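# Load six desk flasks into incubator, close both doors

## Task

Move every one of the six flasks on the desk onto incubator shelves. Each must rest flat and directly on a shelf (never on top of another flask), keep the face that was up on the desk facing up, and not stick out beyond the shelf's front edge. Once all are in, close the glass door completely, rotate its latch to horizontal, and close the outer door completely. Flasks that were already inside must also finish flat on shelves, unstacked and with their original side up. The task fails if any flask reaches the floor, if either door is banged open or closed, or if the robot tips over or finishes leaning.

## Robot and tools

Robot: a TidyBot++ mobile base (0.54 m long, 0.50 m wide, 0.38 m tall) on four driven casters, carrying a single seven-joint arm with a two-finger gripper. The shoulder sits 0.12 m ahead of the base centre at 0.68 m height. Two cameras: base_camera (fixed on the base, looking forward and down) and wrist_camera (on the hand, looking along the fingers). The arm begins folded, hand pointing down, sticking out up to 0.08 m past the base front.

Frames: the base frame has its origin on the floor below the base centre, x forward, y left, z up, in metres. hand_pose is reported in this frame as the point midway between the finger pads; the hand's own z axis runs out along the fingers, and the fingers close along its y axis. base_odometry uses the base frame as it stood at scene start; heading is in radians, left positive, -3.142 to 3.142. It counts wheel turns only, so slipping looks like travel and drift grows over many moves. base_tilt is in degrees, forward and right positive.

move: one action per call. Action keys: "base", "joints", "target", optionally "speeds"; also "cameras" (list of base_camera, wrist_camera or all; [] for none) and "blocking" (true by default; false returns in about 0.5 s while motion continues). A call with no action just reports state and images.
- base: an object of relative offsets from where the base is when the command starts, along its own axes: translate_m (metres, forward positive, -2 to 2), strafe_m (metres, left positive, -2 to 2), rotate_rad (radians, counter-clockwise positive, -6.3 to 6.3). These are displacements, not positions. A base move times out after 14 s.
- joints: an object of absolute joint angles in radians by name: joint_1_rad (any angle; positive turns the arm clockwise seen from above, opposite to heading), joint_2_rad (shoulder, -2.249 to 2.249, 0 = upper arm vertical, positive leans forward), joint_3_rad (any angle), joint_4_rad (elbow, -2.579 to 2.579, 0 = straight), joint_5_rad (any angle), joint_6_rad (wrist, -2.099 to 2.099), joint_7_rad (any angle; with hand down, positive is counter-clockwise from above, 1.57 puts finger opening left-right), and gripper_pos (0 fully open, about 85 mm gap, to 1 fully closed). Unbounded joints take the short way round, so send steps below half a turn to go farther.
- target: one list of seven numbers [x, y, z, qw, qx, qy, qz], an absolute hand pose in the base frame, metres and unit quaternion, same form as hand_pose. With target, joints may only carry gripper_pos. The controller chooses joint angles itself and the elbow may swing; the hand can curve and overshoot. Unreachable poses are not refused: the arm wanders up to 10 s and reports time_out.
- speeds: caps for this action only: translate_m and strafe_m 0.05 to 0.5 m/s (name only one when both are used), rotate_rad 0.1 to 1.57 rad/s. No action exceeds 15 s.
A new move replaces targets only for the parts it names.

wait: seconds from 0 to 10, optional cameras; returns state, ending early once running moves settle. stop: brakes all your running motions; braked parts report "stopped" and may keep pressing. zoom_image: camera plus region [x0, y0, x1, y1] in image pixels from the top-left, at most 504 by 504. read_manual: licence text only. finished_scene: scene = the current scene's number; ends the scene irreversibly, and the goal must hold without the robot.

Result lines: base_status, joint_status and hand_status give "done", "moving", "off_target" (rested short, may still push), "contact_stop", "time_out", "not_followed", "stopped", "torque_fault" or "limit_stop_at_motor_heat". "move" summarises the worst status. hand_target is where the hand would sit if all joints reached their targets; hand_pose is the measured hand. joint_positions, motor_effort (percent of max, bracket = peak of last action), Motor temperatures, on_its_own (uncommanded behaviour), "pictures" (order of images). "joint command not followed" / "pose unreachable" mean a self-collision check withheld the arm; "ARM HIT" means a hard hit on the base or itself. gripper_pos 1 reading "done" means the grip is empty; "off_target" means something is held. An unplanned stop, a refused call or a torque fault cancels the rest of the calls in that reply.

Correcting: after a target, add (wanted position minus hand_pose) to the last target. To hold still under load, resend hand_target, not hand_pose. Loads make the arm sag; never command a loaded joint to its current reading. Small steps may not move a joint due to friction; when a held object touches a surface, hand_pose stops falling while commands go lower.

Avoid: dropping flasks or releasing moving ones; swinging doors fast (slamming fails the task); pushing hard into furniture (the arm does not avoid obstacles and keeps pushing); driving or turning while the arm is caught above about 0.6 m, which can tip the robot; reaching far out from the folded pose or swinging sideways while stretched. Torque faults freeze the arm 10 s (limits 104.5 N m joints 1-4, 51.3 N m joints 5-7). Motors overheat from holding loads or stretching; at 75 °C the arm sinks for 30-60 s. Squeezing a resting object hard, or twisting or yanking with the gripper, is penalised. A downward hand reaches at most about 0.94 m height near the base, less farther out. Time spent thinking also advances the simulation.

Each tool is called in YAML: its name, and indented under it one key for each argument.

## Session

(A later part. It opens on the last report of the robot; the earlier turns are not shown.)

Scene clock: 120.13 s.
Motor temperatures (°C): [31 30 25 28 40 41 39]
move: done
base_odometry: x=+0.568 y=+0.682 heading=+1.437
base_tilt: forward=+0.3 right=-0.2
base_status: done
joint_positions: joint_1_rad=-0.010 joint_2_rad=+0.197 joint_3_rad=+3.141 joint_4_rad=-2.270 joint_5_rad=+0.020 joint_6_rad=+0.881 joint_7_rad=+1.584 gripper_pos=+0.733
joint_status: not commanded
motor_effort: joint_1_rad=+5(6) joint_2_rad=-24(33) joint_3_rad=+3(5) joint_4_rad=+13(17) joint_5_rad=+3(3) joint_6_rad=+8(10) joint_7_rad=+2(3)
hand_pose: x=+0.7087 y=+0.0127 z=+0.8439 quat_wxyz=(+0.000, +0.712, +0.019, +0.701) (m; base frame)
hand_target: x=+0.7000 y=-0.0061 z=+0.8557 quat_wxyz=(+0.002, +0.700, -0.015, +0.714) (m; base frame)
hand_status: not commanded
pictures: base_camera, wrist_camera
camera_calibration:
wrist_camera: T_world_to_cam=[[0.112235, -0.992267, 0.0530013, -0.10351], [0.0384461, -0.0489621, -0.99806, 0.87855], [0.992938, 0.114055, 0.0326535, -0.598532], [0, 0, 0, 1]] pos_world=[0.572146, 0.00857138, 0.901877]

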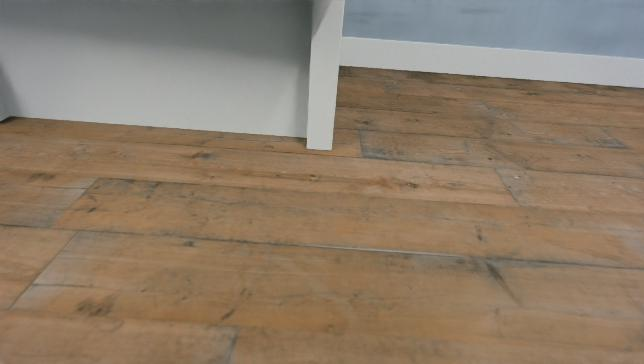

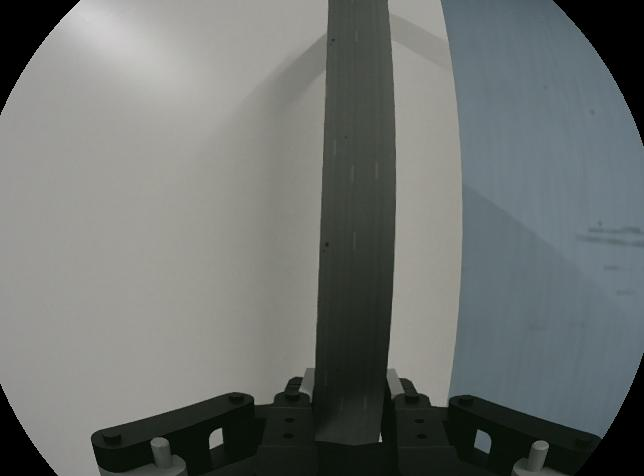

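move:
  base: {"translate_m": -0.059, "strafe_m": 0.08, "rotate_rad": -0.1}
  speeds: {"translate_m": 0.08, "rotate_rad": 0.1}

move:
  base: {"translate_m": -0.059, "strafe_m": 0.08, "rotate_rad": -0.1}
  speeds: {"translate_m": 0.08, "rotate_rad": 0.1}

Scene clock: 125.57 s.
Motor temperatures (°C): [31 30 25 28 40 41 39]
move: done
base_odometry: x=+0.480 y=+0.634 heading=+1.336
base_tilt: forward=+0.3 right=-0.1
base_status: done
joint_positions: joint_1_rad=-0.015 joint_2_rad=+0.197 joint_3_rad=+3.129 joint_4_rad=-2.271 joint_5_rad=+0.008 joint_6_rad=+0.882 joint_7_rad=+1.584 gripper_pos=+0.733
joint_status: not commanded
motor_effort: joint_1_rad=+3(9) joint_2_rad=-24(28) joint_3_rad=+1(7) joint_4_rad=+13(15) joint_5_rad=+3(5) joint_6_rad=+8(9) joint_7_rad=+0(3)
hand_pose: x=+0.7082 y=+0.0193 z=+0.8439 quat_wxyz=(-0.006, +0.712, +0.018, +0.702) (m; base frame)
hand_target: x=+0.7000 y=-0.0061 z=+0.8557 quat_wxyz=(+0.002, +0.700, -0.015, +0.714) (m; base frame)
hand_status: not commanded
pictures: base_camera, wrist_camera
camera_calibration:
wrist_camera: T_world_to_cam=[[0.119669, -0.991861, 0.0434814, -0.0941583], [0.0389934, -0.0390668, -0.998475, 0.878684], [0.992048, 0.121182, 0.034001, -0.599452], [0, 0, 0, 1]] pos_world=[0.57169, 0.0135783, 0.901821]

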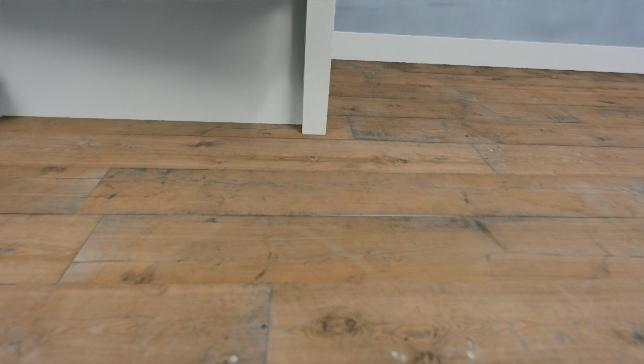

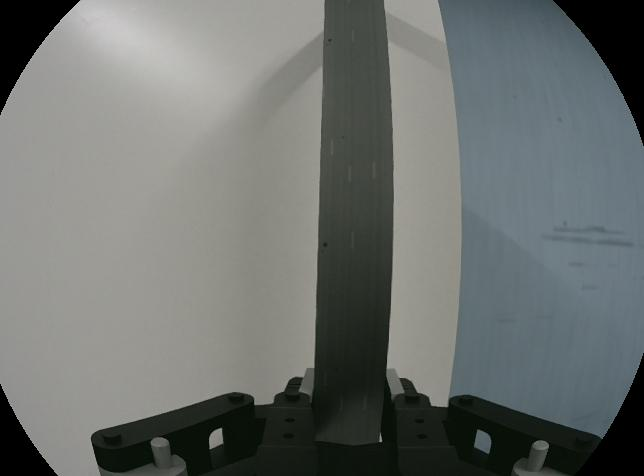

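Scene clock: 127.37 s.
Motor temperatures (°C): [31 30 25 28 40 41 39]
move: done
base_odometry: x=+0.389 y=+0.595 heading=+1.235
base_tilt: forward=+0.2 right=-0.2
base_status: done
joint_positions: joint_1_rad=-0.022 joint_2_rad=+0.198 joint_3_rad=+3.123 joint_4_rad=-2.272 joint_5_rad=+0.004 joint_6_rad=+0.883 joint_7_rad=+1.584 gripper_pos=+0.733
joint_status: not commanded
motor_effort: joint_1_rad=+4(11) joint_2_rad=-24(28) joint_3_rad=+2(9) joint_4_rad=+13(15) joint_5_rad=+2(4) joint_6_rad=+8(9) joint_7_rad=+0(1)
hand_pose: x=+0.7079 y=+0.0256 z=+0.8438 quat_wxyz=(-0.011, +0.712, +0.020, +0.702) (m; base frame)
hand_target: x=+0.7000 y=-0.0061 z=+0.8557 quat_wxyz=(+0.002, +0.700, -0.015, +0.714) (m; base frame)
hand_status: not commanded
pictures: base_camera, wrist_camera
camera_calibration:
wrist_camera: T_world_to_cam=[[0.128895, -0.990863, 0.0397167, -0.0912391], [0.0394761, -0.0348921, -0.998611, 0.878533], [0.990872, 0.130284, 0.034618, -0.599739], [0, 0, 0, 1]] pos_world=[0.571344, 0.0183846, 0.901699]

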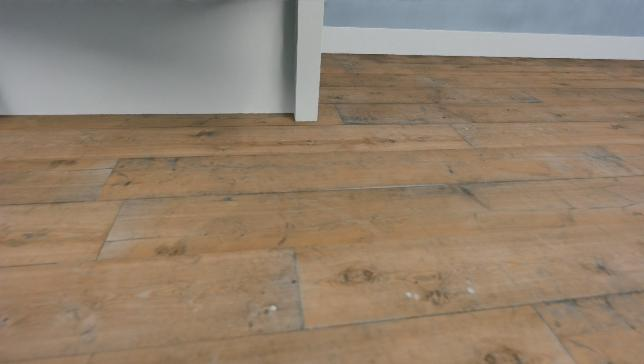

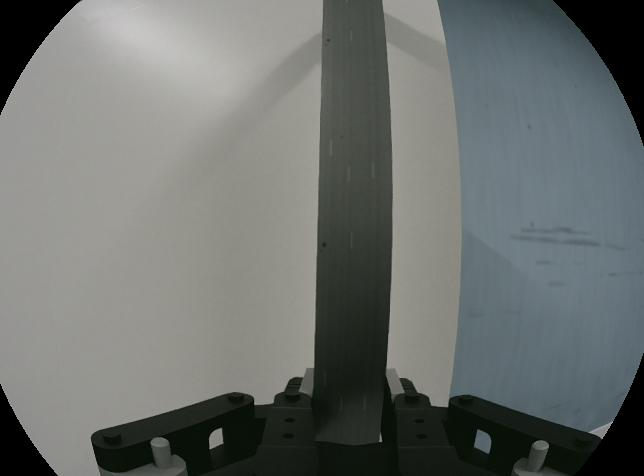

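move:
  base: {"translate_m": -0.113, "strafe_m": 0.175, "rotate_rad": -0.2}
  speeds: {"translate_m": 0.1, "rotate_rad": 0.1}

move:
  base: {"translate_m": -0.113, "strafe_m": 0.175, "rotate_rad": -0.2}
  speeds: {"translate_m": 0.1, "rotate_rad": 0.1}

Scene clock: 137.30 s.
Motor temperatures (°C): [31 30 25 28 40 41 39]
move: done
base_odometry: x=+0.186 y=+0.546 heading=+1.034
base_tilt: forward=+0.3 right=-0.1
base_status: done
joint_positions: joint_1_rad=-0.028 joint_2_rad=+0.197 joint_3_rad=+3.122 joint_4_rad=-2.272 joint_5_rad=+0.002 joint_6_rad=+0.884 joint_7_rad=+1.584 gripper_pos=+0.733
joint_status: not commanded
motor_effort: joint_1_rad=+5(11) joint_2_rad=-25(27) joint_3_rad=+3(8) joint_4_rad=+13(15) joint_5_rad=+1(3) joint_6_rad=+8(10) joint_7_rad=+0(1)
hand_pose: x=+0.7075 y=+0.0291 z=+0.8438 quat_wxyz=(-0.013, +0.712, +0.021, +0.702) (m; base frame)
hand_target: x=+0.7000 y=-0.0061 z=+0.8557 quat_wxyz=(+0.002, +0.700, -0.015, +0.714) (m; base frame)
hand_status: not commanded
pictures: base_camera, wrist_camera
camera_calibration:
wrist_camera: T_world_to_cam=[[0.13424, -0.990206, 0.0383561, -0.0903646], [0.0397831, -0.03329, -0.998654, 0.87846], [0.99015, 0.135585, 0.0349247, -0.599801], [0, 0, 0, 1]] pos_world=[0.571075, 0.0210882, 0.901691]

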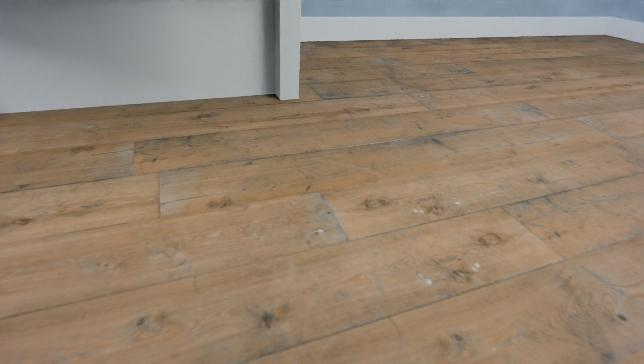

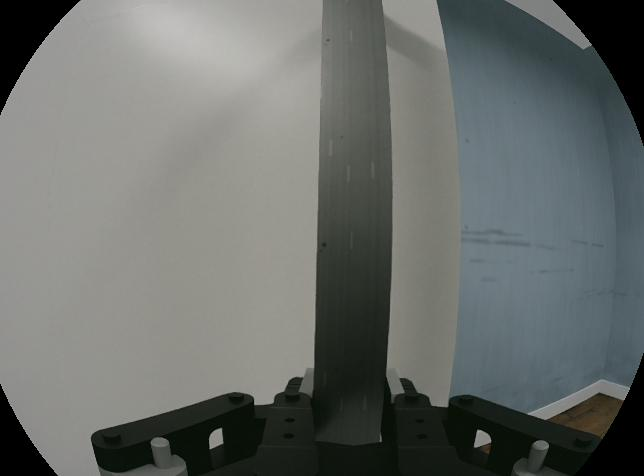

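Scene clock: 139.97 s.
Motor temperatures (°C): [31 30 25 28 40 41 39]
move: done
base_odometry: x=-0.022 y=+0.539 heading=+0.834
base_tilt: forward=+0.3 right=-0.2
base_status: done
joint_positions: joint_1_rad=-0.030 joint_2_rad=+0.197 joint_3_rad=+3.120 joint_4_rad=-2.273 joint_5_rad=+0.001 joint_6_rad=+0.885 joint_7_rad=+1.584 gripper_pos=+0.733
joint_status: not commanded
motor_effort: joint_1_rad=+5(11) joint_2_rad=-24(28) joint_3_rad=+2(9) joint_4_rad=+13(15) joint_5_rad=+0(4) joint_6_rad=+8(9) joint_7_rad=+0(1)
hand_pose: x=+0.7071 y=+0.0310 z=+0.8438 quat_wxyz=(-0.015, +0.712, +0.022, +0.702) (m; base frame)
hand_target: x=+0.7000 y=-0.0061 z=+0.8557 quat_wxyz=(+0.002, +0.700, -0.015, +0.714) (m; base frame)
hand_status: not commanded
pictures: base_camera, wrist_camera
camera_calibration:
wrist_camera: T_world_to_cam=[[0.137275, -0.989827, 0.0373947, -0.0898085], [0.0398551, -0.0322021, -0.998686, 0.878376], [0.989731, 0.138585, 0.0350292, -0.59963], [0, 0, 0, 1]] pos_world=[0.570793, 0.0224903, 0.901585]

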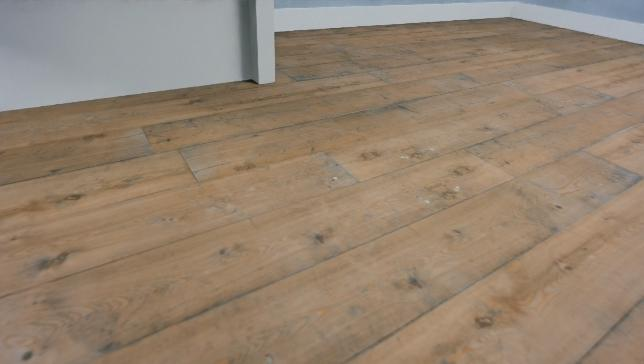

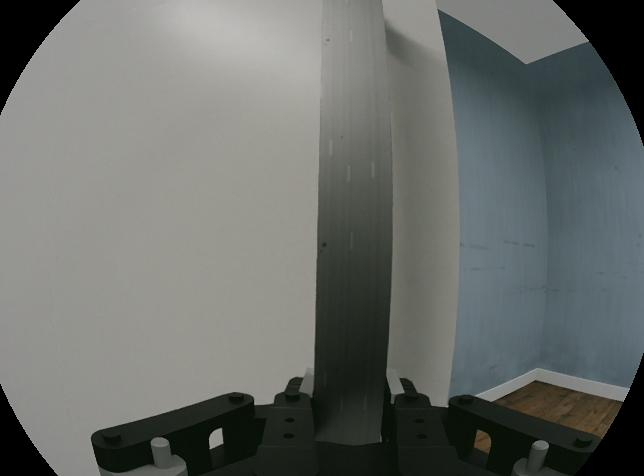

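move:
  base: {"translate_m": -0.159, "strafe_m": 0.266, "rotate_rad": -0.3}
  speeds: {"translate_m": 0.12, "rotate_rad": 0.115}
  cameras: ["wrist_camera"]

move:
  base: {"translate_m": -0.159, "strafe_m": 0.266, "rotate_rad": -0.3}
  speeds: {"translate_m": 0.12, "rotate_rad": 0.115}
  cameras: ["wrist_camera"]

move:
  base: {"translate_m": -0.159, "strafe_m": 0.266, "rotate_rad": -0.3}
  speeds: {"translate_m": 0.12, "rotate_rad": 0.115}

Scene clock: 146.87 s.
Motor temperatures (°C): [31 30 25 28 40 41 39]
move: done
base_odometry: x=-0.326 y=+0.600 heading=+0.533
base_tilt: forward=+0.2 right=-0.2
base_status: done
joint_positions: joint_1_rad=-0.036 joint_2_rad=+0.197 joint_3_rad=+3.117 joint_4_rad=-2.274 joint_5_rad=+0.000 joint_6_rad=+0.885 joint_7_rad=+1.584 gripper_pos=+0.733
joint_status: not commanded
motor_effort: joint_1_rad=+6(11) joint_2_rad=-24(27) joint_3_rad=+5(9) joint_4_rad=+12(15) joint_5_rad=+0(4) joint_6_rad=+8(9) joint_7_rad=+0(1)
hand_pose: x=+0.7065 y=+0.0362 z=+0.8439 quat_wxyz=(-0.018, +0.712, +0.025, +0.702) (m; base frame)
hand_target: x=+0.7000 y=-0.0061 z=+0.8557 quat_wxyz=(+0.002, +0.700, -0.015, +0.714) (m; base frame)
hand_status: not commanded
pictures: wrist_camera
camera_calibration:
wrist_camera: T_world_to_cam=[[0.145606, -0.988683, 0.0361167, -0.0894844], [0.0406366, -0.0304982, -0.998708, 0.878149], [0.988508, 0.146886, 0.035736, -0.59969], [0, 0, 0, 1]] pos_world=[0.570142, 0.0263961, 0.901677]

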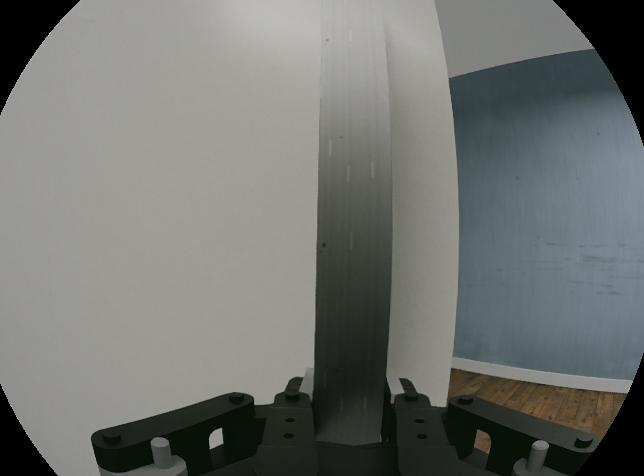

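Scene clock: 150.07 s.
Motor temperatures (°C): [31 30 25 28 40 41 39]
move: done
base_odometry: x=-0.598 y=+0.748 heading=+0.232
base_tilt: forward=+0.3 right=-0.1
base_status: done
joint_positions: joint_1_rad=-0.037 joint_2_rad=+0.196 joint_3_rad=+3.115 joint_4_rad=-2.275 joint_5_rad=-0.001 joint_6_rad=+0.886 joint_7_rad=+1.584 gripper_pos=+0.733
joint_status: not commanded
motor_effort: joint_1_rad=+5(13) joint_2_rad=-23(28) joint_3_rad=+3(11) joint_4_rad=+13(15) joint_5_rad=+1(4) joint_6_rad=+7(9) joint_7_rad=+1(1)
hand_pose: x=+0.7060 y=+0.0377 z=+0.8439 quat_wxyz=(-0.019, +0.712, +0.025, +0.702) (m; base frame)
hand_target: x=+0.7000 y=-0.0061 z=+0.8557 quat_wxyz=(+0.002, +0.700, -0.015, +0.714) (m; base frame)
hand_status: not commanded
pictures: wrist_camera
camera_calibration:
wrist_camera: T_world_to_cam=[[0.148127, -0.988337, 0.0353241, -0.0889561], [0.040696, -0.0295964, -0.998733, 0.878165], [0.988131, 0.149377, 0.0358373, -0.599332], [0, 0, 0, 1]] pos_world=[0.569657, 0.0275981, 0.901673]

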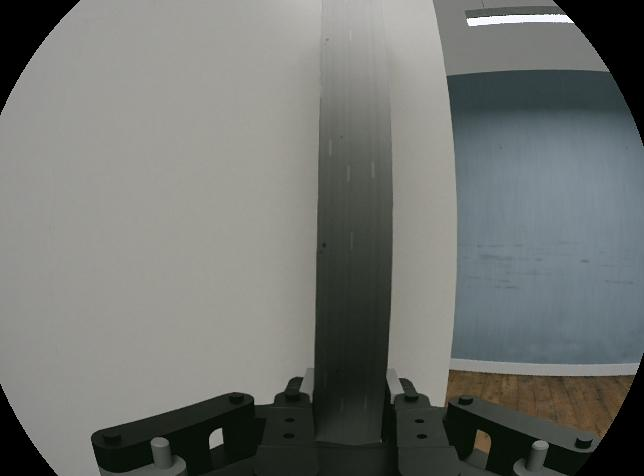

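Scene clock: 153.23 s.
Motor temperatures (°C): [31 30 25 28 40 41 39]
move: done
base_odometry: x=-0.814 y=+0.970 heading=-0.068
base_tilt: forward=+0.3 right=-0.1
base_status: done
joint_positions: joint_1_rad=-0.033 joint_2_rad=+0.194 joint_3_rad=+3.114 joint_4_rad=-2.278 joint_5_rad=-0.001 joint_6_rad=+0.886 joint_7_rad=+1.584 gripper_pos=+0.736
joint_status: not commanded
motor_effort: joint_1_rad=+5(14) joint_2_rad=-23(27) joint_3_rad=+3(12) joint_4_rad=+13(16) joint_5_rad=+0(5) joint_6_rad=+8(9) joint_7_rad=+1(1)
hand_pose: x=+0.7051 y=+0.0354 z=+0.8439 quat_wxyz=(-0.018, +0.712, +0.024, +0.702) (m; base frame)
hand_target: x=+0.7000 y=-0.0061 z=+0.8557 quat_wxyz=(+0.002, +0.700, -0.015, +0.714) (m; base frame)
hand_status: not commanded
pictures: base_camera, wrist_camera
camera_calibration:
wrist_camera: T_world_to_cam=[[0.14435, -0.988902, 0.0351483, -0.0881807], [0.0403619, -0.0296066, -0.998746, 0.878353], [0.988703, 0.145588, 0.0356403, -0.598216], [0, 0, 0, 1]] pos_world=[0.568735, 0.0258957, 0.901672]

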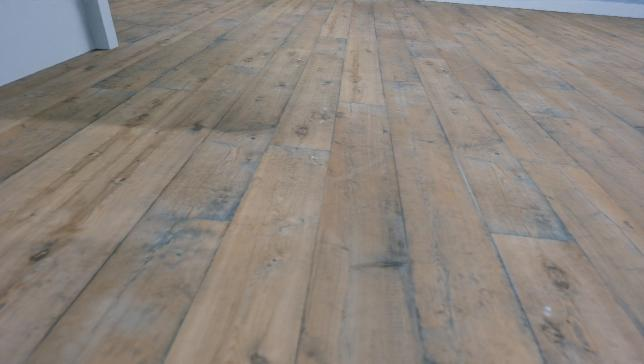

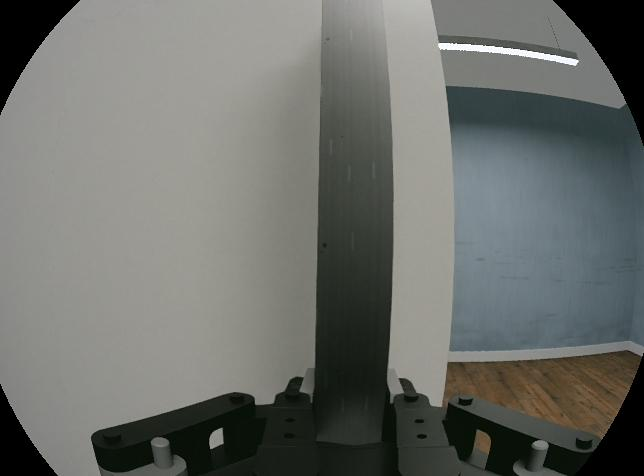

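move:
  base: {"translate_m": -0.159, "strafe_m": 0.262, "rotate_rad": -0.3}
  speeds: {"translate_m": 0.12, "rotate_rad": 0.115}
  cameras: ["wrist_camera"]

move:
  base: {"translate_m": -0.113, "strafe_m": 0.172, "rotate_rad": -0.2}
  speeds: {"translate_m": 0.1, "rotate_rad": 0.1}
  cameras: ["wrist_camera"]

Scene clock: 159.67 s.
Motor temperatures (°C): [31 31 25 28 40 41 39]
move: done
base_odometry: x=-0.955 y=+1.243 heading=-0.368
base_tilt: forward=+0.3 right=-0.2
base_status: done
joint_positions: joint_1_rad=-0.030 joint_2_rad=+0.193 joint_3_rad=+3.115 joint_4_rad=-2.279 joint_5_rad=-0.001 joint_6_rad=+0.887 joint_7_rad=+1.584 gripper_pos=+0.738
joint_status: not commanded
motor_effort: joint_1_rad=+6(12) joint_2_rad=-23(27) joint_3_rad=+4(9) joint_4_rad=+14(16) joint_5_rad=-1(4) joint_6_rad=+8(9) joint_7_rad=+1(2)
hand_pose: x=+0.7047 y=+0.0335 z=+0.8439 quat_wxyz=(-0.017, +0.712, +0.022, +0.702) (m; base frame)
hand_target: x=+0.7000 y=-0.0061 z=+0.8557 quat_wxyz=(+0.002, +0.700, -0.015, +0.714) (m; base frame)
hand_status: not commanded
pictures: wrist_camera
camera_calibration:
wrist_camera: T_world_to_cam=[[0.140861, -0.989411, 0.0349854, -0.087562], [0.0401356, -0.0296018, -0.998756, 0.878458], [0.989216, 0.142089, 0.0355409, -0.597683], [0, 0, 0, 1]] pos_world=[0.568314, 0.0242936, 0.901671]

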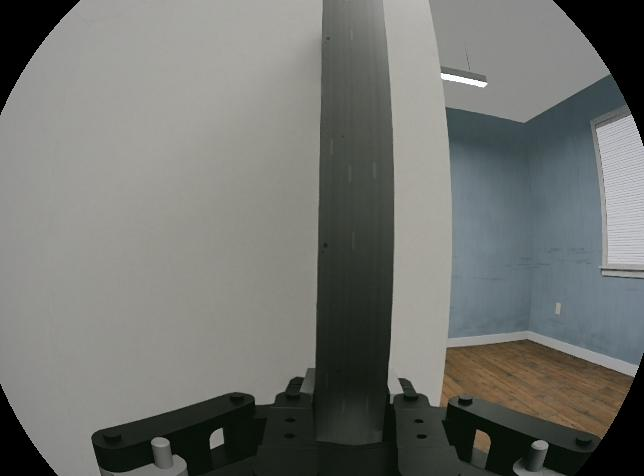

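Scene clock: 162.30 s.
Motor temperatures (°C): [31 31 25 28 40 41 39]
move: done
base_odometry: x=-0.999 y=+1.443 heading=-0.569
base_tilt: forward=+0.3 right=-0.2
base_status: done
joint_positions: joint_1_rad=-0.022 joint_2_rad=+0.230 joint_3_rad=+3.121 joint_4_rad=-2.234 joint_5_rad=-0.001 joint_6_rad=+0.887 joint_7_rad=+1.584 gripper_pos=+0.740
joint_status: not commanded
motor_effort: joint_1_rad=+4(10) joint_2_rad=-31(35) joint_3_rad=+2(8) joint_4_rad=+5(17) joint_5_rad=-2(4) joint_6_rad=+9(11) joint_7_rad=+1(2)
hand_pose: x=+0.7225 y=+0.0256 z=+0.8445 quat_wxyz=(-0.012, +0.709, +0.017, +0.705) (m; base frame)
hand_target: x=+0.7000 y=-0.0061 z=+0.8557 quat_wxyz=(+0.002, +0.700, -0.015, +0.714) (m; base frame)
hand_status: not commanded
pictures: wrist_camera
camera_calibration:
wrist_camera: T_world_to_cam=[[0.125879, -0.991393, 0.035984, -0.087808], [0.0477459, -0.030176, -0.998404, 0.872338], [0.990896, 0.127396, 0.0435364, -0.621789], [0, 0, 0, 1]] pos_world=[0.585531, 0.0184851, 0.901175]

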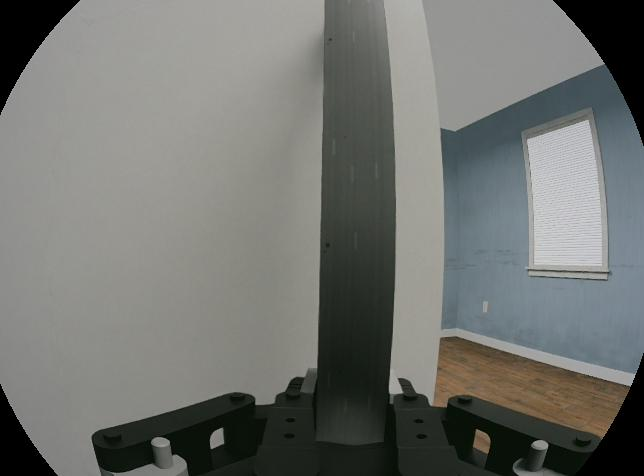

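move:
  base: {"translate_m": 0.03}
  speeds: {"translate_m": 0.05}
  cameras: []

move:
  joints: {"gripper_pos": 0.2}
  cameras: ["wrist_camera"]

move:
  base: {"translate_m": -0.3}
  speeds: {"translate_m": 0.15}

Scene clock: 165.57 s.
Motor temperatures (°C): [31 31 25 28 40 41 39]
move: done
base_odometry: x=-0.973 y=+1.427 heading=-0.568
base_tilt: forward=+0.3 right=-0.1
base_status: done
joint_positions: joint_1_rad=-0.016 joint_2_rad=+0.185 joint_3_rad=+3.121 joint_4_rad=-2.289 joint_5_rad=-0.001 joint_6_rad=+0.888 joint_7_rad=+1.584 gripper_pos=+0.740
joint_status: not commanded
motor_effort: joint_1_rad=+3(5) joint_2_rad=-21(31) joint_3_rad=+2(4) joint_4_rad=+17(19) joint_5_rad=-2(3) joint_6_rad=+8(10) joint_7_rad=+1(2)
hand_pose: x=+0.7017 y=+0.0216 z=+0.8440 quat_wxyz=(-0.009, +0.712, +0.016, +0.702) (m; base frame)
hand_target: x=+0.7000 y=-0.0061 z=+0.8557 quat_wxyz=(+0.002, +0.700, -0.015, +0.714) (m; base frame)
hand_status: not commanded
pictures: none
No camera images: "cameras" was empty.

Scene clock: 166.47 s.
Motor temperatures (°C): [31 31 25 28 40 41 39]
move: done
base_odometry: x=-0.973 y=+1.427 heading=-0.568
base_tilt: forward=+0.3 right=-0.1
base_status: not commanded
joint_positions: joint_1_rad=-0.011 joint_2_rad=+0.185 joint_3_rad=+3.126 joint_4_rad=-2.289 joint_5_rad=-0.001 joint_6_rad=+0.888 joint_7_rad=+1.584 gripper_pos=+0.200
joint_status: all done
motor_effort: joint_1_rad=+0(3) joint_2_rad=-22(22) joint_3_rad=-1(3) joint_4_rad=+17(17) joint_5_rad=+0(2) joint_6_rad=+9(9) joint_7_rad=+0(2)
hand_pose: x=+0.7020 y=+0.0159 z=+0.8439 quat_wxyz=(-0.005, +0.712, +0.012, +0.702) (m; base frame)
hand_target: x=+0.7000 y=-0.0061 z=+0.8557 quat_wxyz=(+0.002, +0.700, -0.015, +0.714) (m; base frame)
hand_status: not commanded
pictures: wrist_camera
camera_calibration:
wrist_camera: T_world_to_cam=[[0.110698, -0.993158, 0.037196, -0.0851346], [0.0389576, -0.0330611, -0.998694, 0.878944], [0.99309, 0.112002, 0.0350313, -0.594361], [0, 0, 0, 1]] pos_world=[0.565437, 0.0110766, 0.901784]

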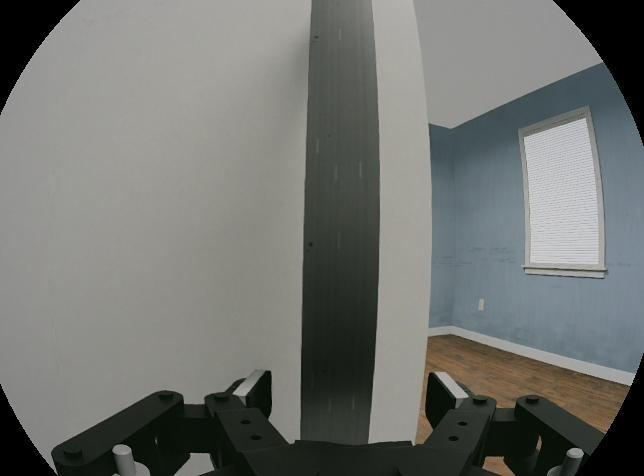

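Scene clock: 169.10 s.
Motor temperatures (°C): [31 31 25 28 40 41 39]
move: done
base_odometry: x=-1.226 y=+1.589 heading=-0.569
base_tilt: forward=+0.3 right=-0.1
base_status: done
joint_positions: joint_1_rad=-0.011 joint_2_rad=+0.185 joint_3_rad=+3.126 joint_4_rad=-2.289 joint_5_rad=-0.001 joint_6_rad=+0.888 joint_7_rad=+1.584 gripper_pos=+0.200
joint_status: not commanded
motor_effort: joint_1_rad=+0(2) joint_2_rad=-21(25) joint_3_rad=+0(3) joint_4_rad=+16(17) joint_5_rad=+1(1) joint_6_rad=+9(9) joint_7_rad=+0(1)
hand_pose: x=+0.7019 y=+0.0156 z=+0.8436 quat_wxyz=(-0.005, +0.712, +0.012, +0.702) (m; base frame)
hand_target: x=+0.7000 y=-0.0061 z=+0.8557 quat_wxyz=(+0.002, +0.700, -0.015, +0.714) (m; base frame)
hand_status: not commanded
pictures: base_camera, wrist_camera
camera_calibration:
wrist_camera: T_world_to_cam=[[0.11012, -0.993222, 0.0371961, -0.085083], [0.0382419, -0.033162, -0.998718, 0.879066], [0.993182, 0.111401, 0.0343309, -0.593628], [0, 0, 0, 1]] pos_world=[0.565333, 0.0107763, 0.901484]

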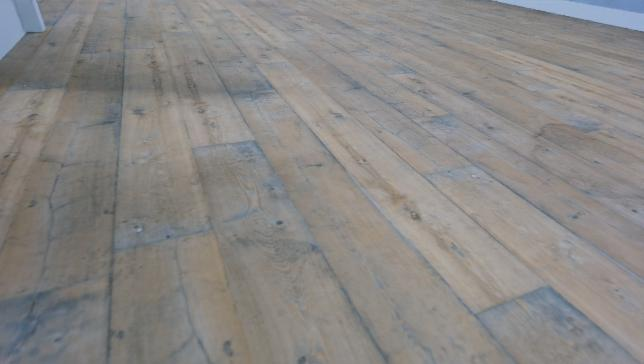

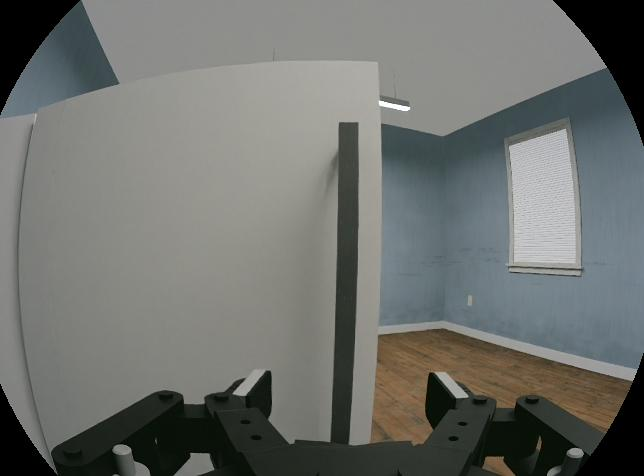

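move:
  base: {"rotate_rad": 2.006}
  cameras: ["wrist_camera"]

move:
  base: {"strafe_m": -0.35}
  cameras: []

move:
  base: {"translate_m": -1.45}
  cameras: ["wrist_camera"]

move:
  base: {"strafe_m": -1.27}

Scene clock: 179.60 s.
Motor temperatures (°C): [31 31 25 28 40 41 39]
move: done
base_odometry: x=-1.226 y=+1.589 heading=+1.437
base_tilt: forward=+0.2 right=-0.1
base_status: done
joint_positions: joint_1_rad=-0.005 joint_2_rad=+0.185 joint_3_rad=+3.130 joint_4_rad=-2.289 joint_5_rad=-0.001 joint_6_rad=+0.888 joint_7_rad=+1.584 gripper_pos=+0.200
joint_status: not commanded
motor_effort: joint_1_rad=+0(3) joint_2_rad=-22(24) joint_3_rad=+0(3) joint_4_rad=+17(17) joint_5_rad=+0(1) joint_6_rad=+8(9) joint_7_rad=+0(1)
hand_pose: x=+0.7021 y=+0.0101 z=+0.8435 quat_wxyz=(-0.002, +0.713, +0.009, +0.702) (m; base frame)
hand_target: x=+0.7000 y=-0.0061 z=+0.8557 quat_wxyz=(+0.002, +0.700, -0.015, +0.714) (m; base frame)
hand_status: not commanded
pictures: wrist_camera
camera_calibration:
wrist_camera: T_world_to_cam=[[0.100699, -0.994198, 0.0378209, -0.0844044], [0.0378858, -0.0341548, -0.998698, 0.879118], [0.994195, 0.102, 0.0342266, -0.593731], [0, 0, 0, 1]] pos_world=[0.565478, 0.00667221, 0.901488]

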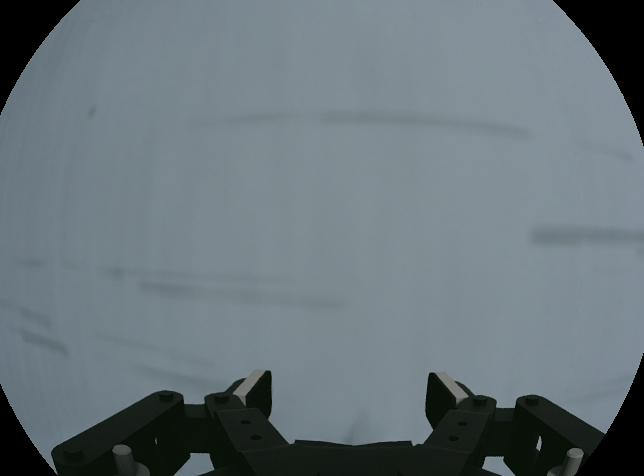

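Scene clock: 181.67 s.
Motor temperatures (°C): [31 31 25 28 40 41 39]
move: done
base_odometry: x=-0.879 y=+1.543 heading=+1.437
base_tilt: forward=+0.3 right=-0.2
base_status: done
joint_positions: joint_1_rad=+0.000 joint_2_rad=+0.185 joint_3_rad=+3.132 joint_4_rad=-2.289 joint_5_rad=-0.001 joint_6_rad=+0.888 joint_7_rad=+1.584 gripper_pos=+0.200
joint_status: not commanded
motor_effort: joint_1_rad=+0(3) joint_2_rad=-22(22) joint_3_rad=+0(2) joint_4_rad=+17(17) joint_5_rad=+0(1) joint_6_rad=+8(9) joint_7_rad=+0(0)
hand_pose: x=+0.7021 y=+0.0062 z=+0.8435 quat_wxyz=(+0.001, +0.713, +0.007, +0.702) (m; base frame)
hand_target: x=+0.7000 y=-0.0061 z=+0.8557 quat_wxyz=(+0.002, +0.700, -0.015, +0.714) (m; base frame)
hand_status: not commanded
pictures: none
No camera images: "cameras" was empty.

Scene clock: 185.93 s.
Motor temperatures (°C): [31 31 25 28 40 41 39]
move: done
base_odometry: x=-1.072 y=+0.105 heading=+1.438
base_tilt: forward=+0.2 right=-0.2
base_status: done
joint_positions: joint_1_rad=+0.000 joint_2_rad=+0.185 joint_3_rad=+3.132 joint_4_rad=-2.289 joint_5_rad=-0.001 joint_6_rad=+0.888 joint_7_rad=+1.584 gripper_pos=+0.200
joint_status: not commanded
motor_effort: joint_1_rad=+0(1) joint_2_rad=-21(25) joint_3_rad=+1(2) joint_4_rad=+17(17) joint_5_rad=+0(1) joint_6_rad=+8(9) joint_7_rad=+0(1)
hand_pose: x=+0.7021 y=+0.0062 z=+0.8434 quat_wxyz=(+0.001, +0.713, +0.007, +0.702) (m; base frame)
hand_target: x=+0.7000 y=-0.0061 z=+0.8557 quat_wxyz=(+0.002, +0.700, -0.015, +0.714) (m; base frame)
hand_status: not commanded
pictures: wrist_camera
camera_calibration:
wrist_camera: T_world_to_cam=[[0.0938918, -0.994844, 0.0383372, -0.0839061], [0.0375004, -0.034946, -0.998685, 0.87913], [0.994876, 0.095206, 0.0340259, -0.59367], [0, 0, 0, 1]] pos_world=[0.565538, 0.00376954, 0.901391]

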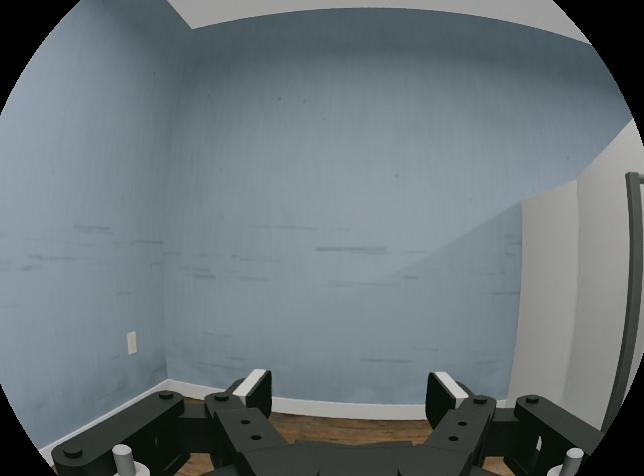

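Scene clock: 189.83 s.
Motor temperatures (°C): [31 31 25 28 40 41 39]
move: done
base_odometry: x=+0.187 y=-0.063 heading=+1.437
base_tilt: forward=+0.3 right=-0.1
base_status: done
joint_positions: joint_1_rad=+0.000 joint_2_rad=+0.185 joint_3_rad=+3.132 joint_4_rad=-2.289 joint_5_rad=-0.001 joint_6_rad=+0.888 joint_7_rad=+1.584 gripper_pos=+0.200
joint_status: not commanded
motor_effort: joint_1_rad=+0(3) joint_2_rad=-22(22) joint_3_rad=-1(2) joint_4_rad=+16(17) joint_5_rad=+0(1) joint_6_rad=+8(9) joint_7_rad=+0(1)
hand_pose: x=+0.7021 y=+0.0062 z=+0.8434 quat_wxyz=(+0.001, +0.713, +0.007, +0.702) (m; base frame)
hand_target: x=+0.7000 y=-0.0061 z=+0.8557 quat_wxyz=(+0.002, +0.700, -0.015, +0.714) (m; base frame)
hand_status: not commanded
pictures: base_camera, wrist_camera
camera_calibration:
wrist_camera: T_world_to_cam=[[0.0938918, -0.994844, 0.0383372, -0.0839061], [0.0375004, -0.034946, -0.998685, 0.87913], [0.994876, 0.095206, 0.0340259, -0.59367], [0, 0, 0, 1]] pos_world=[0.565538, 0.00376954, 0.901391]

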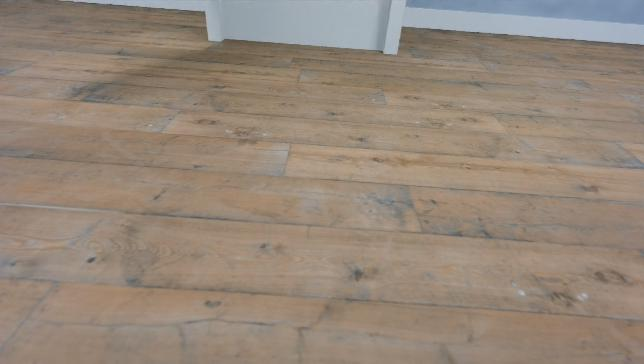

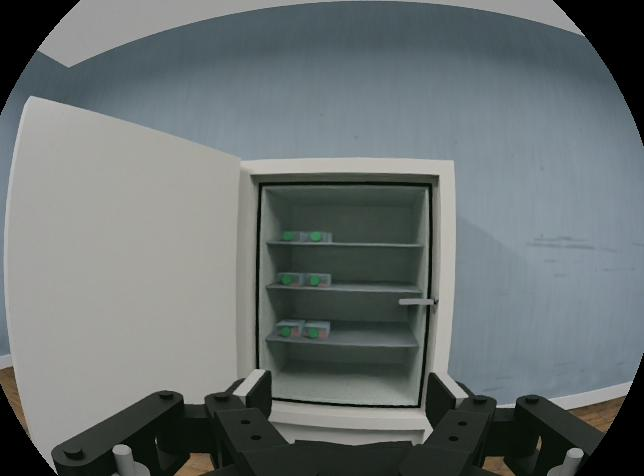

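zoom_image:
  camera: "wrist_camera"
  region: [230, 150, 470, 430]

Scaled by 1.800.

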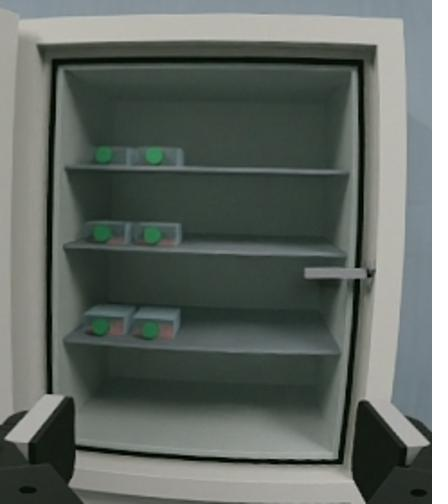

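move:
  base: {"translate_m": 0.5, "strafe_m": -0.2}

zoom_image:
  camera: "wrist_camera"
  region: [200, 100, 460, 400]

Scene clock: 217.47 s.
Motor temperatures (°C): [31 31 25 28 40 41 39]
move: done
base_odometry: x=+0.452 y=+0.406 heading=+1.437
base_tilt: forward=+0.3 right=-0.1
base_status: done
joint_positions: joint_1_rad=+0.000 joint_2_rad=+0.187 joint_3_rad=+3.133 joint_4_rad=-2.290 joint_5_rad=-0.001 joint_6_rad=+0.888 joint_7_rad=+1.584 gripper_pos=+0.200
joint_status: not commanded
motor_effort: joint_1_rad=+0(1) joint_2_rad=-21(25) joint_3_rad=+0(2) joint_4_rad=+16(18) joint_5_rad=+1(1) joint_6_rad=+8(9) joint_7_rad=+0(1)
hand_pose: x=+0.7022 y=+0.0062 z=+0.8427 quat_wxyz=(+0.001, +0.713, +0.007, +0.701) (m; base frame)
hand_target: x=+0.7000 y=-0.0061 z=+0.8557 quat_wxyz=(+0.002, +0.700, -0.015, +0.714) (m; base frame)
hand_status: not commanded
pictures: base_camera, wrist_camera
camera_calibration:
wrist_camera: T_world_to_cam=[[0.093937, -0.994844, 0.0382161, -0.0838221], [0.036194, -0.0349479, -0.998734, 0.879405], [0.99492, 0.0952013, 0.0327245, -0.592703], [0, 0, 0, 1]] pos_world=[0.565737, 0.00376954, 0.90089]

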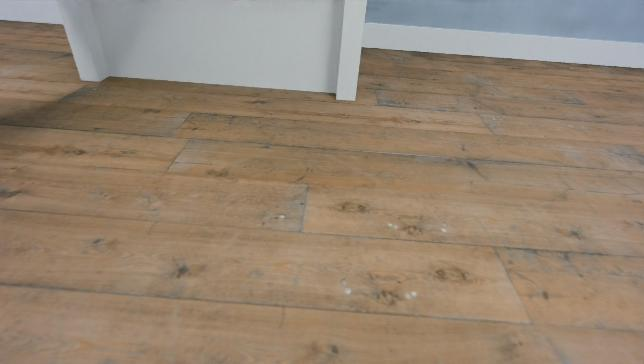

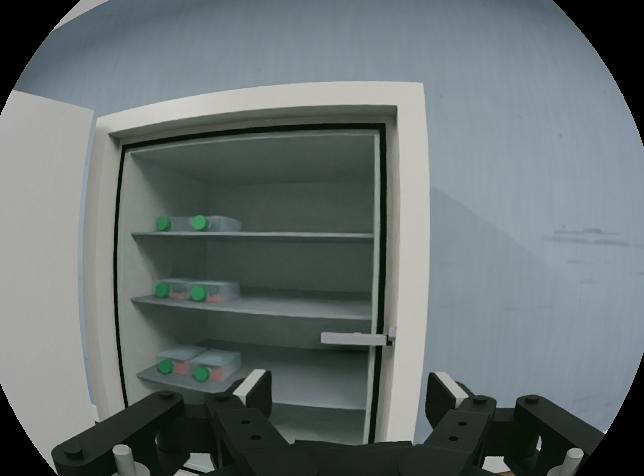

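Scaled by 1.680.

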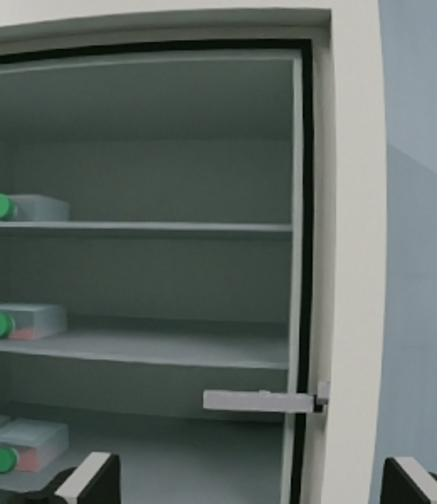

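move:
  base: {"translate_m": 0.13, "strafe_m": -0.04}
  joints: {"joint_1_rad": 0.0, "joint_2_rad": 0.375, "joint_3_rad": 3.1416, "joint_4_rad": -2.391, "joint_5_rad": 0.0, "joint_6_rad": 1.22, "joint_7_rad": 1.5708, "gripper_pos": 1.0}

zoom_image:
  camera: "wrist_camera"
  region: [200, 120, 460, 420]

Scene clock: 234.80 s.
Motor temperatures (°C): [31 31 25 28 40 41 39]
move: done
base_odometry: x=+0.509 y=+0.530 heading=+1.436
base_tilt: forward=+0.3 right=-0.1
base_status: done
joint_positions: joint_1_rad=+0.000 joint_2_rad=+0.380 joint_3_rad=+3.133 joint_4_rad=-2.377 joint_5_rad=-0.001 joint_6_rad=+1.165 joint_7_rad=+1.584 gripper_pos=+0.999
joint_status: all done
motor_effort: joint_1_rad=+0(2) joint_2_rad=-25(28) joint_3_rad=+0(2) joint_4_rad=+12(17) joint_5_rad=+0(2) joint_6_rad=+8(10) joint_7_rad=+0(1)
hand_pose: x=+0.7041 y=+0.0058 z=+0.7746 quat_wxyz=(+0.001, +0.715, +0.006, +0.700) (m; base frame)
hand_target: x=+0.6996 y=+0.0013 z=+0.7886 quat_wxyz=(+0.000, +0.698, +0.000, +0.716) (m; base frame)
hand_status: not commanded
pictures: base_camera, wrist_camera
camera_calibration:
wrist_camera: T_world_to_cam=[[0.0934439, -0.994956, 0.0364869, -0.0801151], [0.0318369, -0.0336425, -0.998927, 0.814522], [0.995115, 0.0945052, 0.0285326, -0.589155], [0, 0, 0, 1]] pos_world=[0.567832, 0.00336987, 0.833381]

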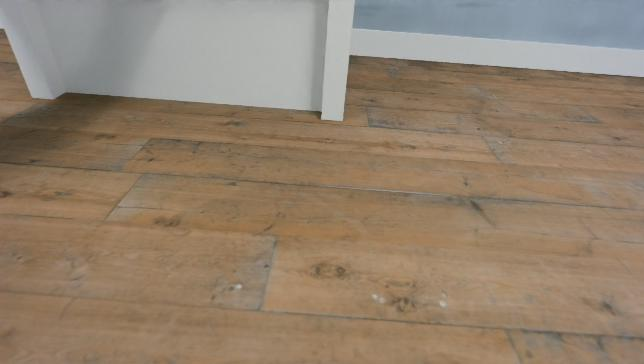

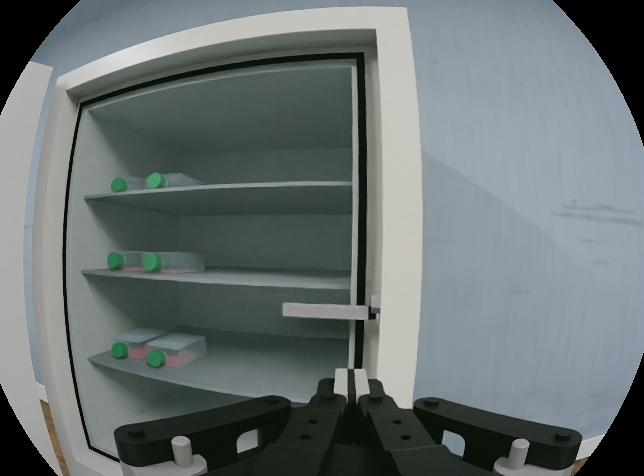

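Scaled by 1.680.

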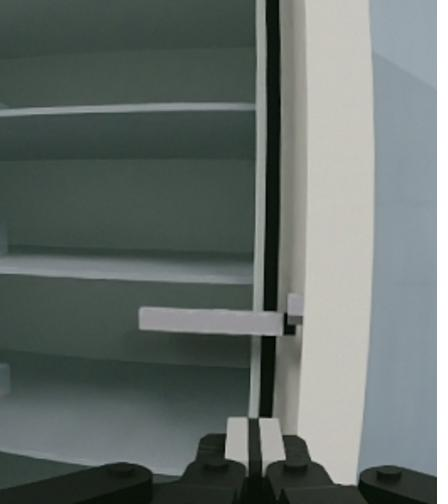

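zoom_image:
  camera: "wrist_camera"
  region: [340, 270, 410, 340]

zoom_image:
  camera: "wrist_camera"
  region: [270, 260, 390, 360]

Scaled by 7.200.

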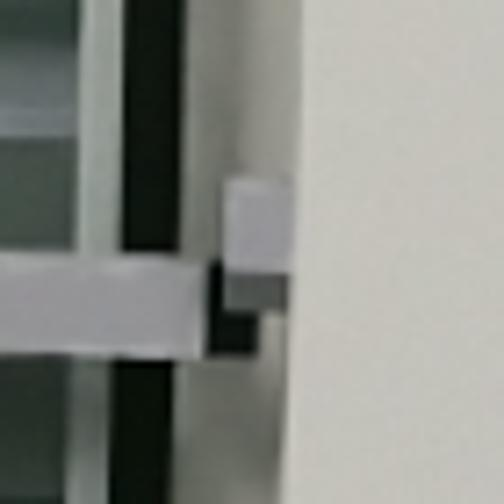

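Scaled by 4.200.

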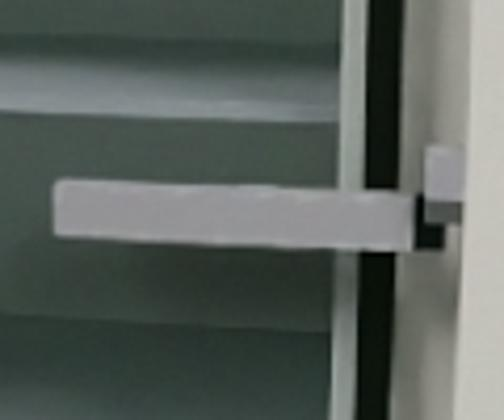

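move:
  base: {"translate_m": 0.12, "strafe_m": 0.045}
  joints: {"joint_2_rad": 0.495, "joint_4_rad": -2.423, "joint_6_rad": 1.37}

Scene clock: 267.27 s.
Motor temperatures (°C): [31 31 25 28 40 41 39]
move: done
base_odometry: x=+0.481 y=+0.655 heading=+1.436
base_tilt: forward=+0.2 right=-0.1
base_status: done
joint_positions: joint_1_rad=+0.000 joint_2_rad=+0.494 joint_3_rad=+3.133 joint_4_rad=-2.411 joint_5_rad=-0.001 joint_6_rad=+1.316 joint_7_rad=+1.584 gripper_pos=+0.999
joint_status: all done
motor_effort: joint_1_rad=+0(2) joint_2_rad=-26(29) joint_3_rad=+0(2) joint_4_rad=+10(14) joint_5_rad=+0(1) joint_6_rad=+8(9) joint_7_rad=+0(0)
hand_pose: x=+0.7033 y=+0.0056 z=+0.7410 quat_wxyz=(+0.001, +0.713, +0.006, +0.701) (m; base frame)
hand_target: x=+0.6998 y=+0.0013 z=+0.7526 quat_wxyz=(+0.000, +0.699, +0.000, +0.715) (m; base frame)
hand_status: not commanded
pictures: base_camera, wrist_camera
camera_calibration:
wrist_camera: T_world_to_cam=[[0.0927575, -0.995035, 0.0360691, -0.078262], [0.0349663, -0.0329477, -0.998845, 0.778636], [0.995075, 0.0939116, 0.0317365, -0.589801], [0, 0, 0, 1]] pos_world=[0.56693, 0.00316998, 0.799278]

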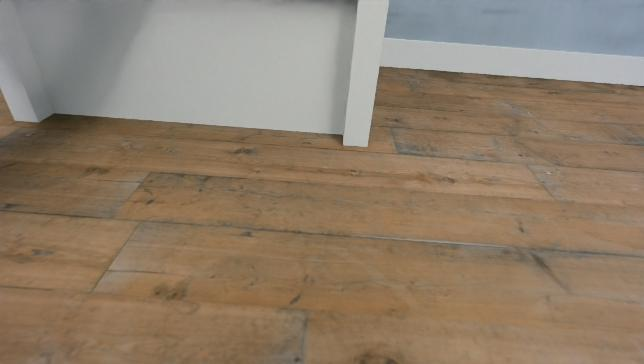

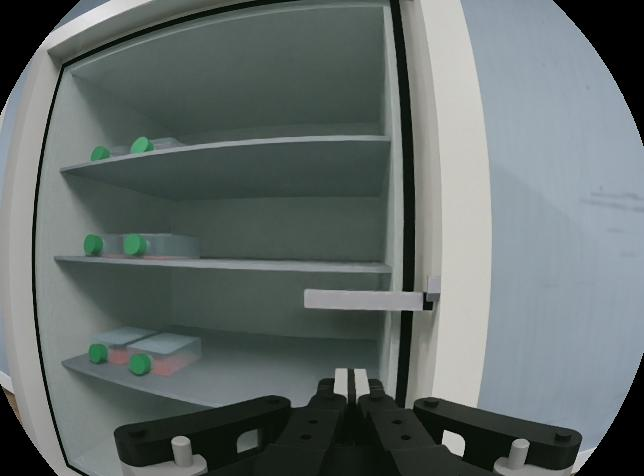

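move:
  base: {"translate_m": 0.08, "strafe_m": 0.0}
  speeds: {"translate_m": 0.1}
  joints: {"joint_2_rad": 0.552, "joint_4_rad": -2.433, "joint_6_rad": 1.435}

Scene clock: 274.17 s.
Motor temperatures (°C): [31 31 25 28 40 41 39]
move: done
base_odometry: x=+0.492 y=+0.734 heading=+1.436
base_tilt: forward=+0.2 right=-0.2
base_status: done
joint_positions: joint_1_rad=+0.000 joint_2_rad=+0.545 joint_3_rad=+3.133 joint_4_rad=-2.421 joint_5_rad=-0.001 joint_6_rad=+1.385 joint_7_rad=+1.584 gripper_pos=+0.999
joint_status: all done
motor_effort: joint_1_rad=+0(2) joint_2_rad=-26(28) joint_3_rad=-1(2) joint_4_rad=+9(11) joint_5_rad=+1(1) joint_6_rad=+8(10) joint_7_rad=+0(1)
hand_pose: x=+0.7032 y=+0.0055 z=+0.7286 quat_wxyz=(+0.001, +0.711, +0.005, +0.703) (m; base frame)
hand_target: x=+0.6999 y=+0.0013 z=+0.7360 quat_wxyz=(+0.000, +0.700, +0.000, +0.714) (m; base frame)
hand_status: not commanded
pictures: base_camera, wrist_camera
camera_calibration:
wrist_camera: T_world_to_cam=[[0.0922045, -0.995077, 0.0363358, -0.0777188], [0.0422432, -0.0325494, -0.998577, 0.760936], [0.994844, 0.0936082, 0.0390341, -0.594374], [0, 0, 0, 1]] pos_world=[0.566331, 0.00307006, 0.785878]

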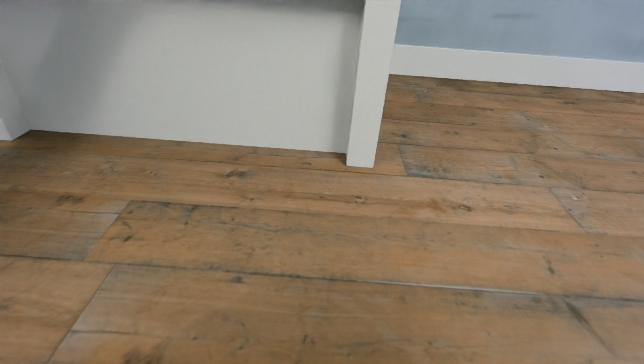

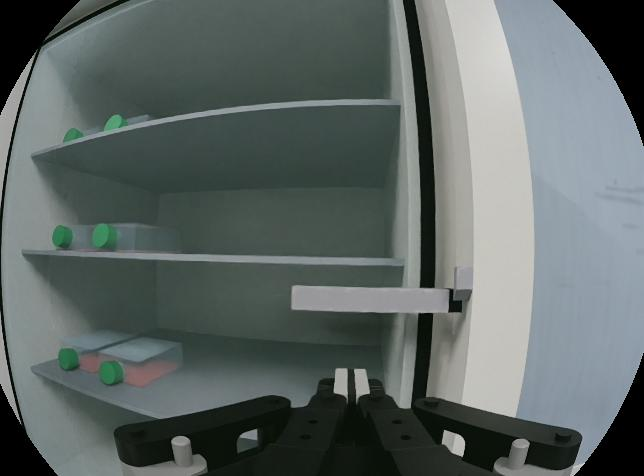

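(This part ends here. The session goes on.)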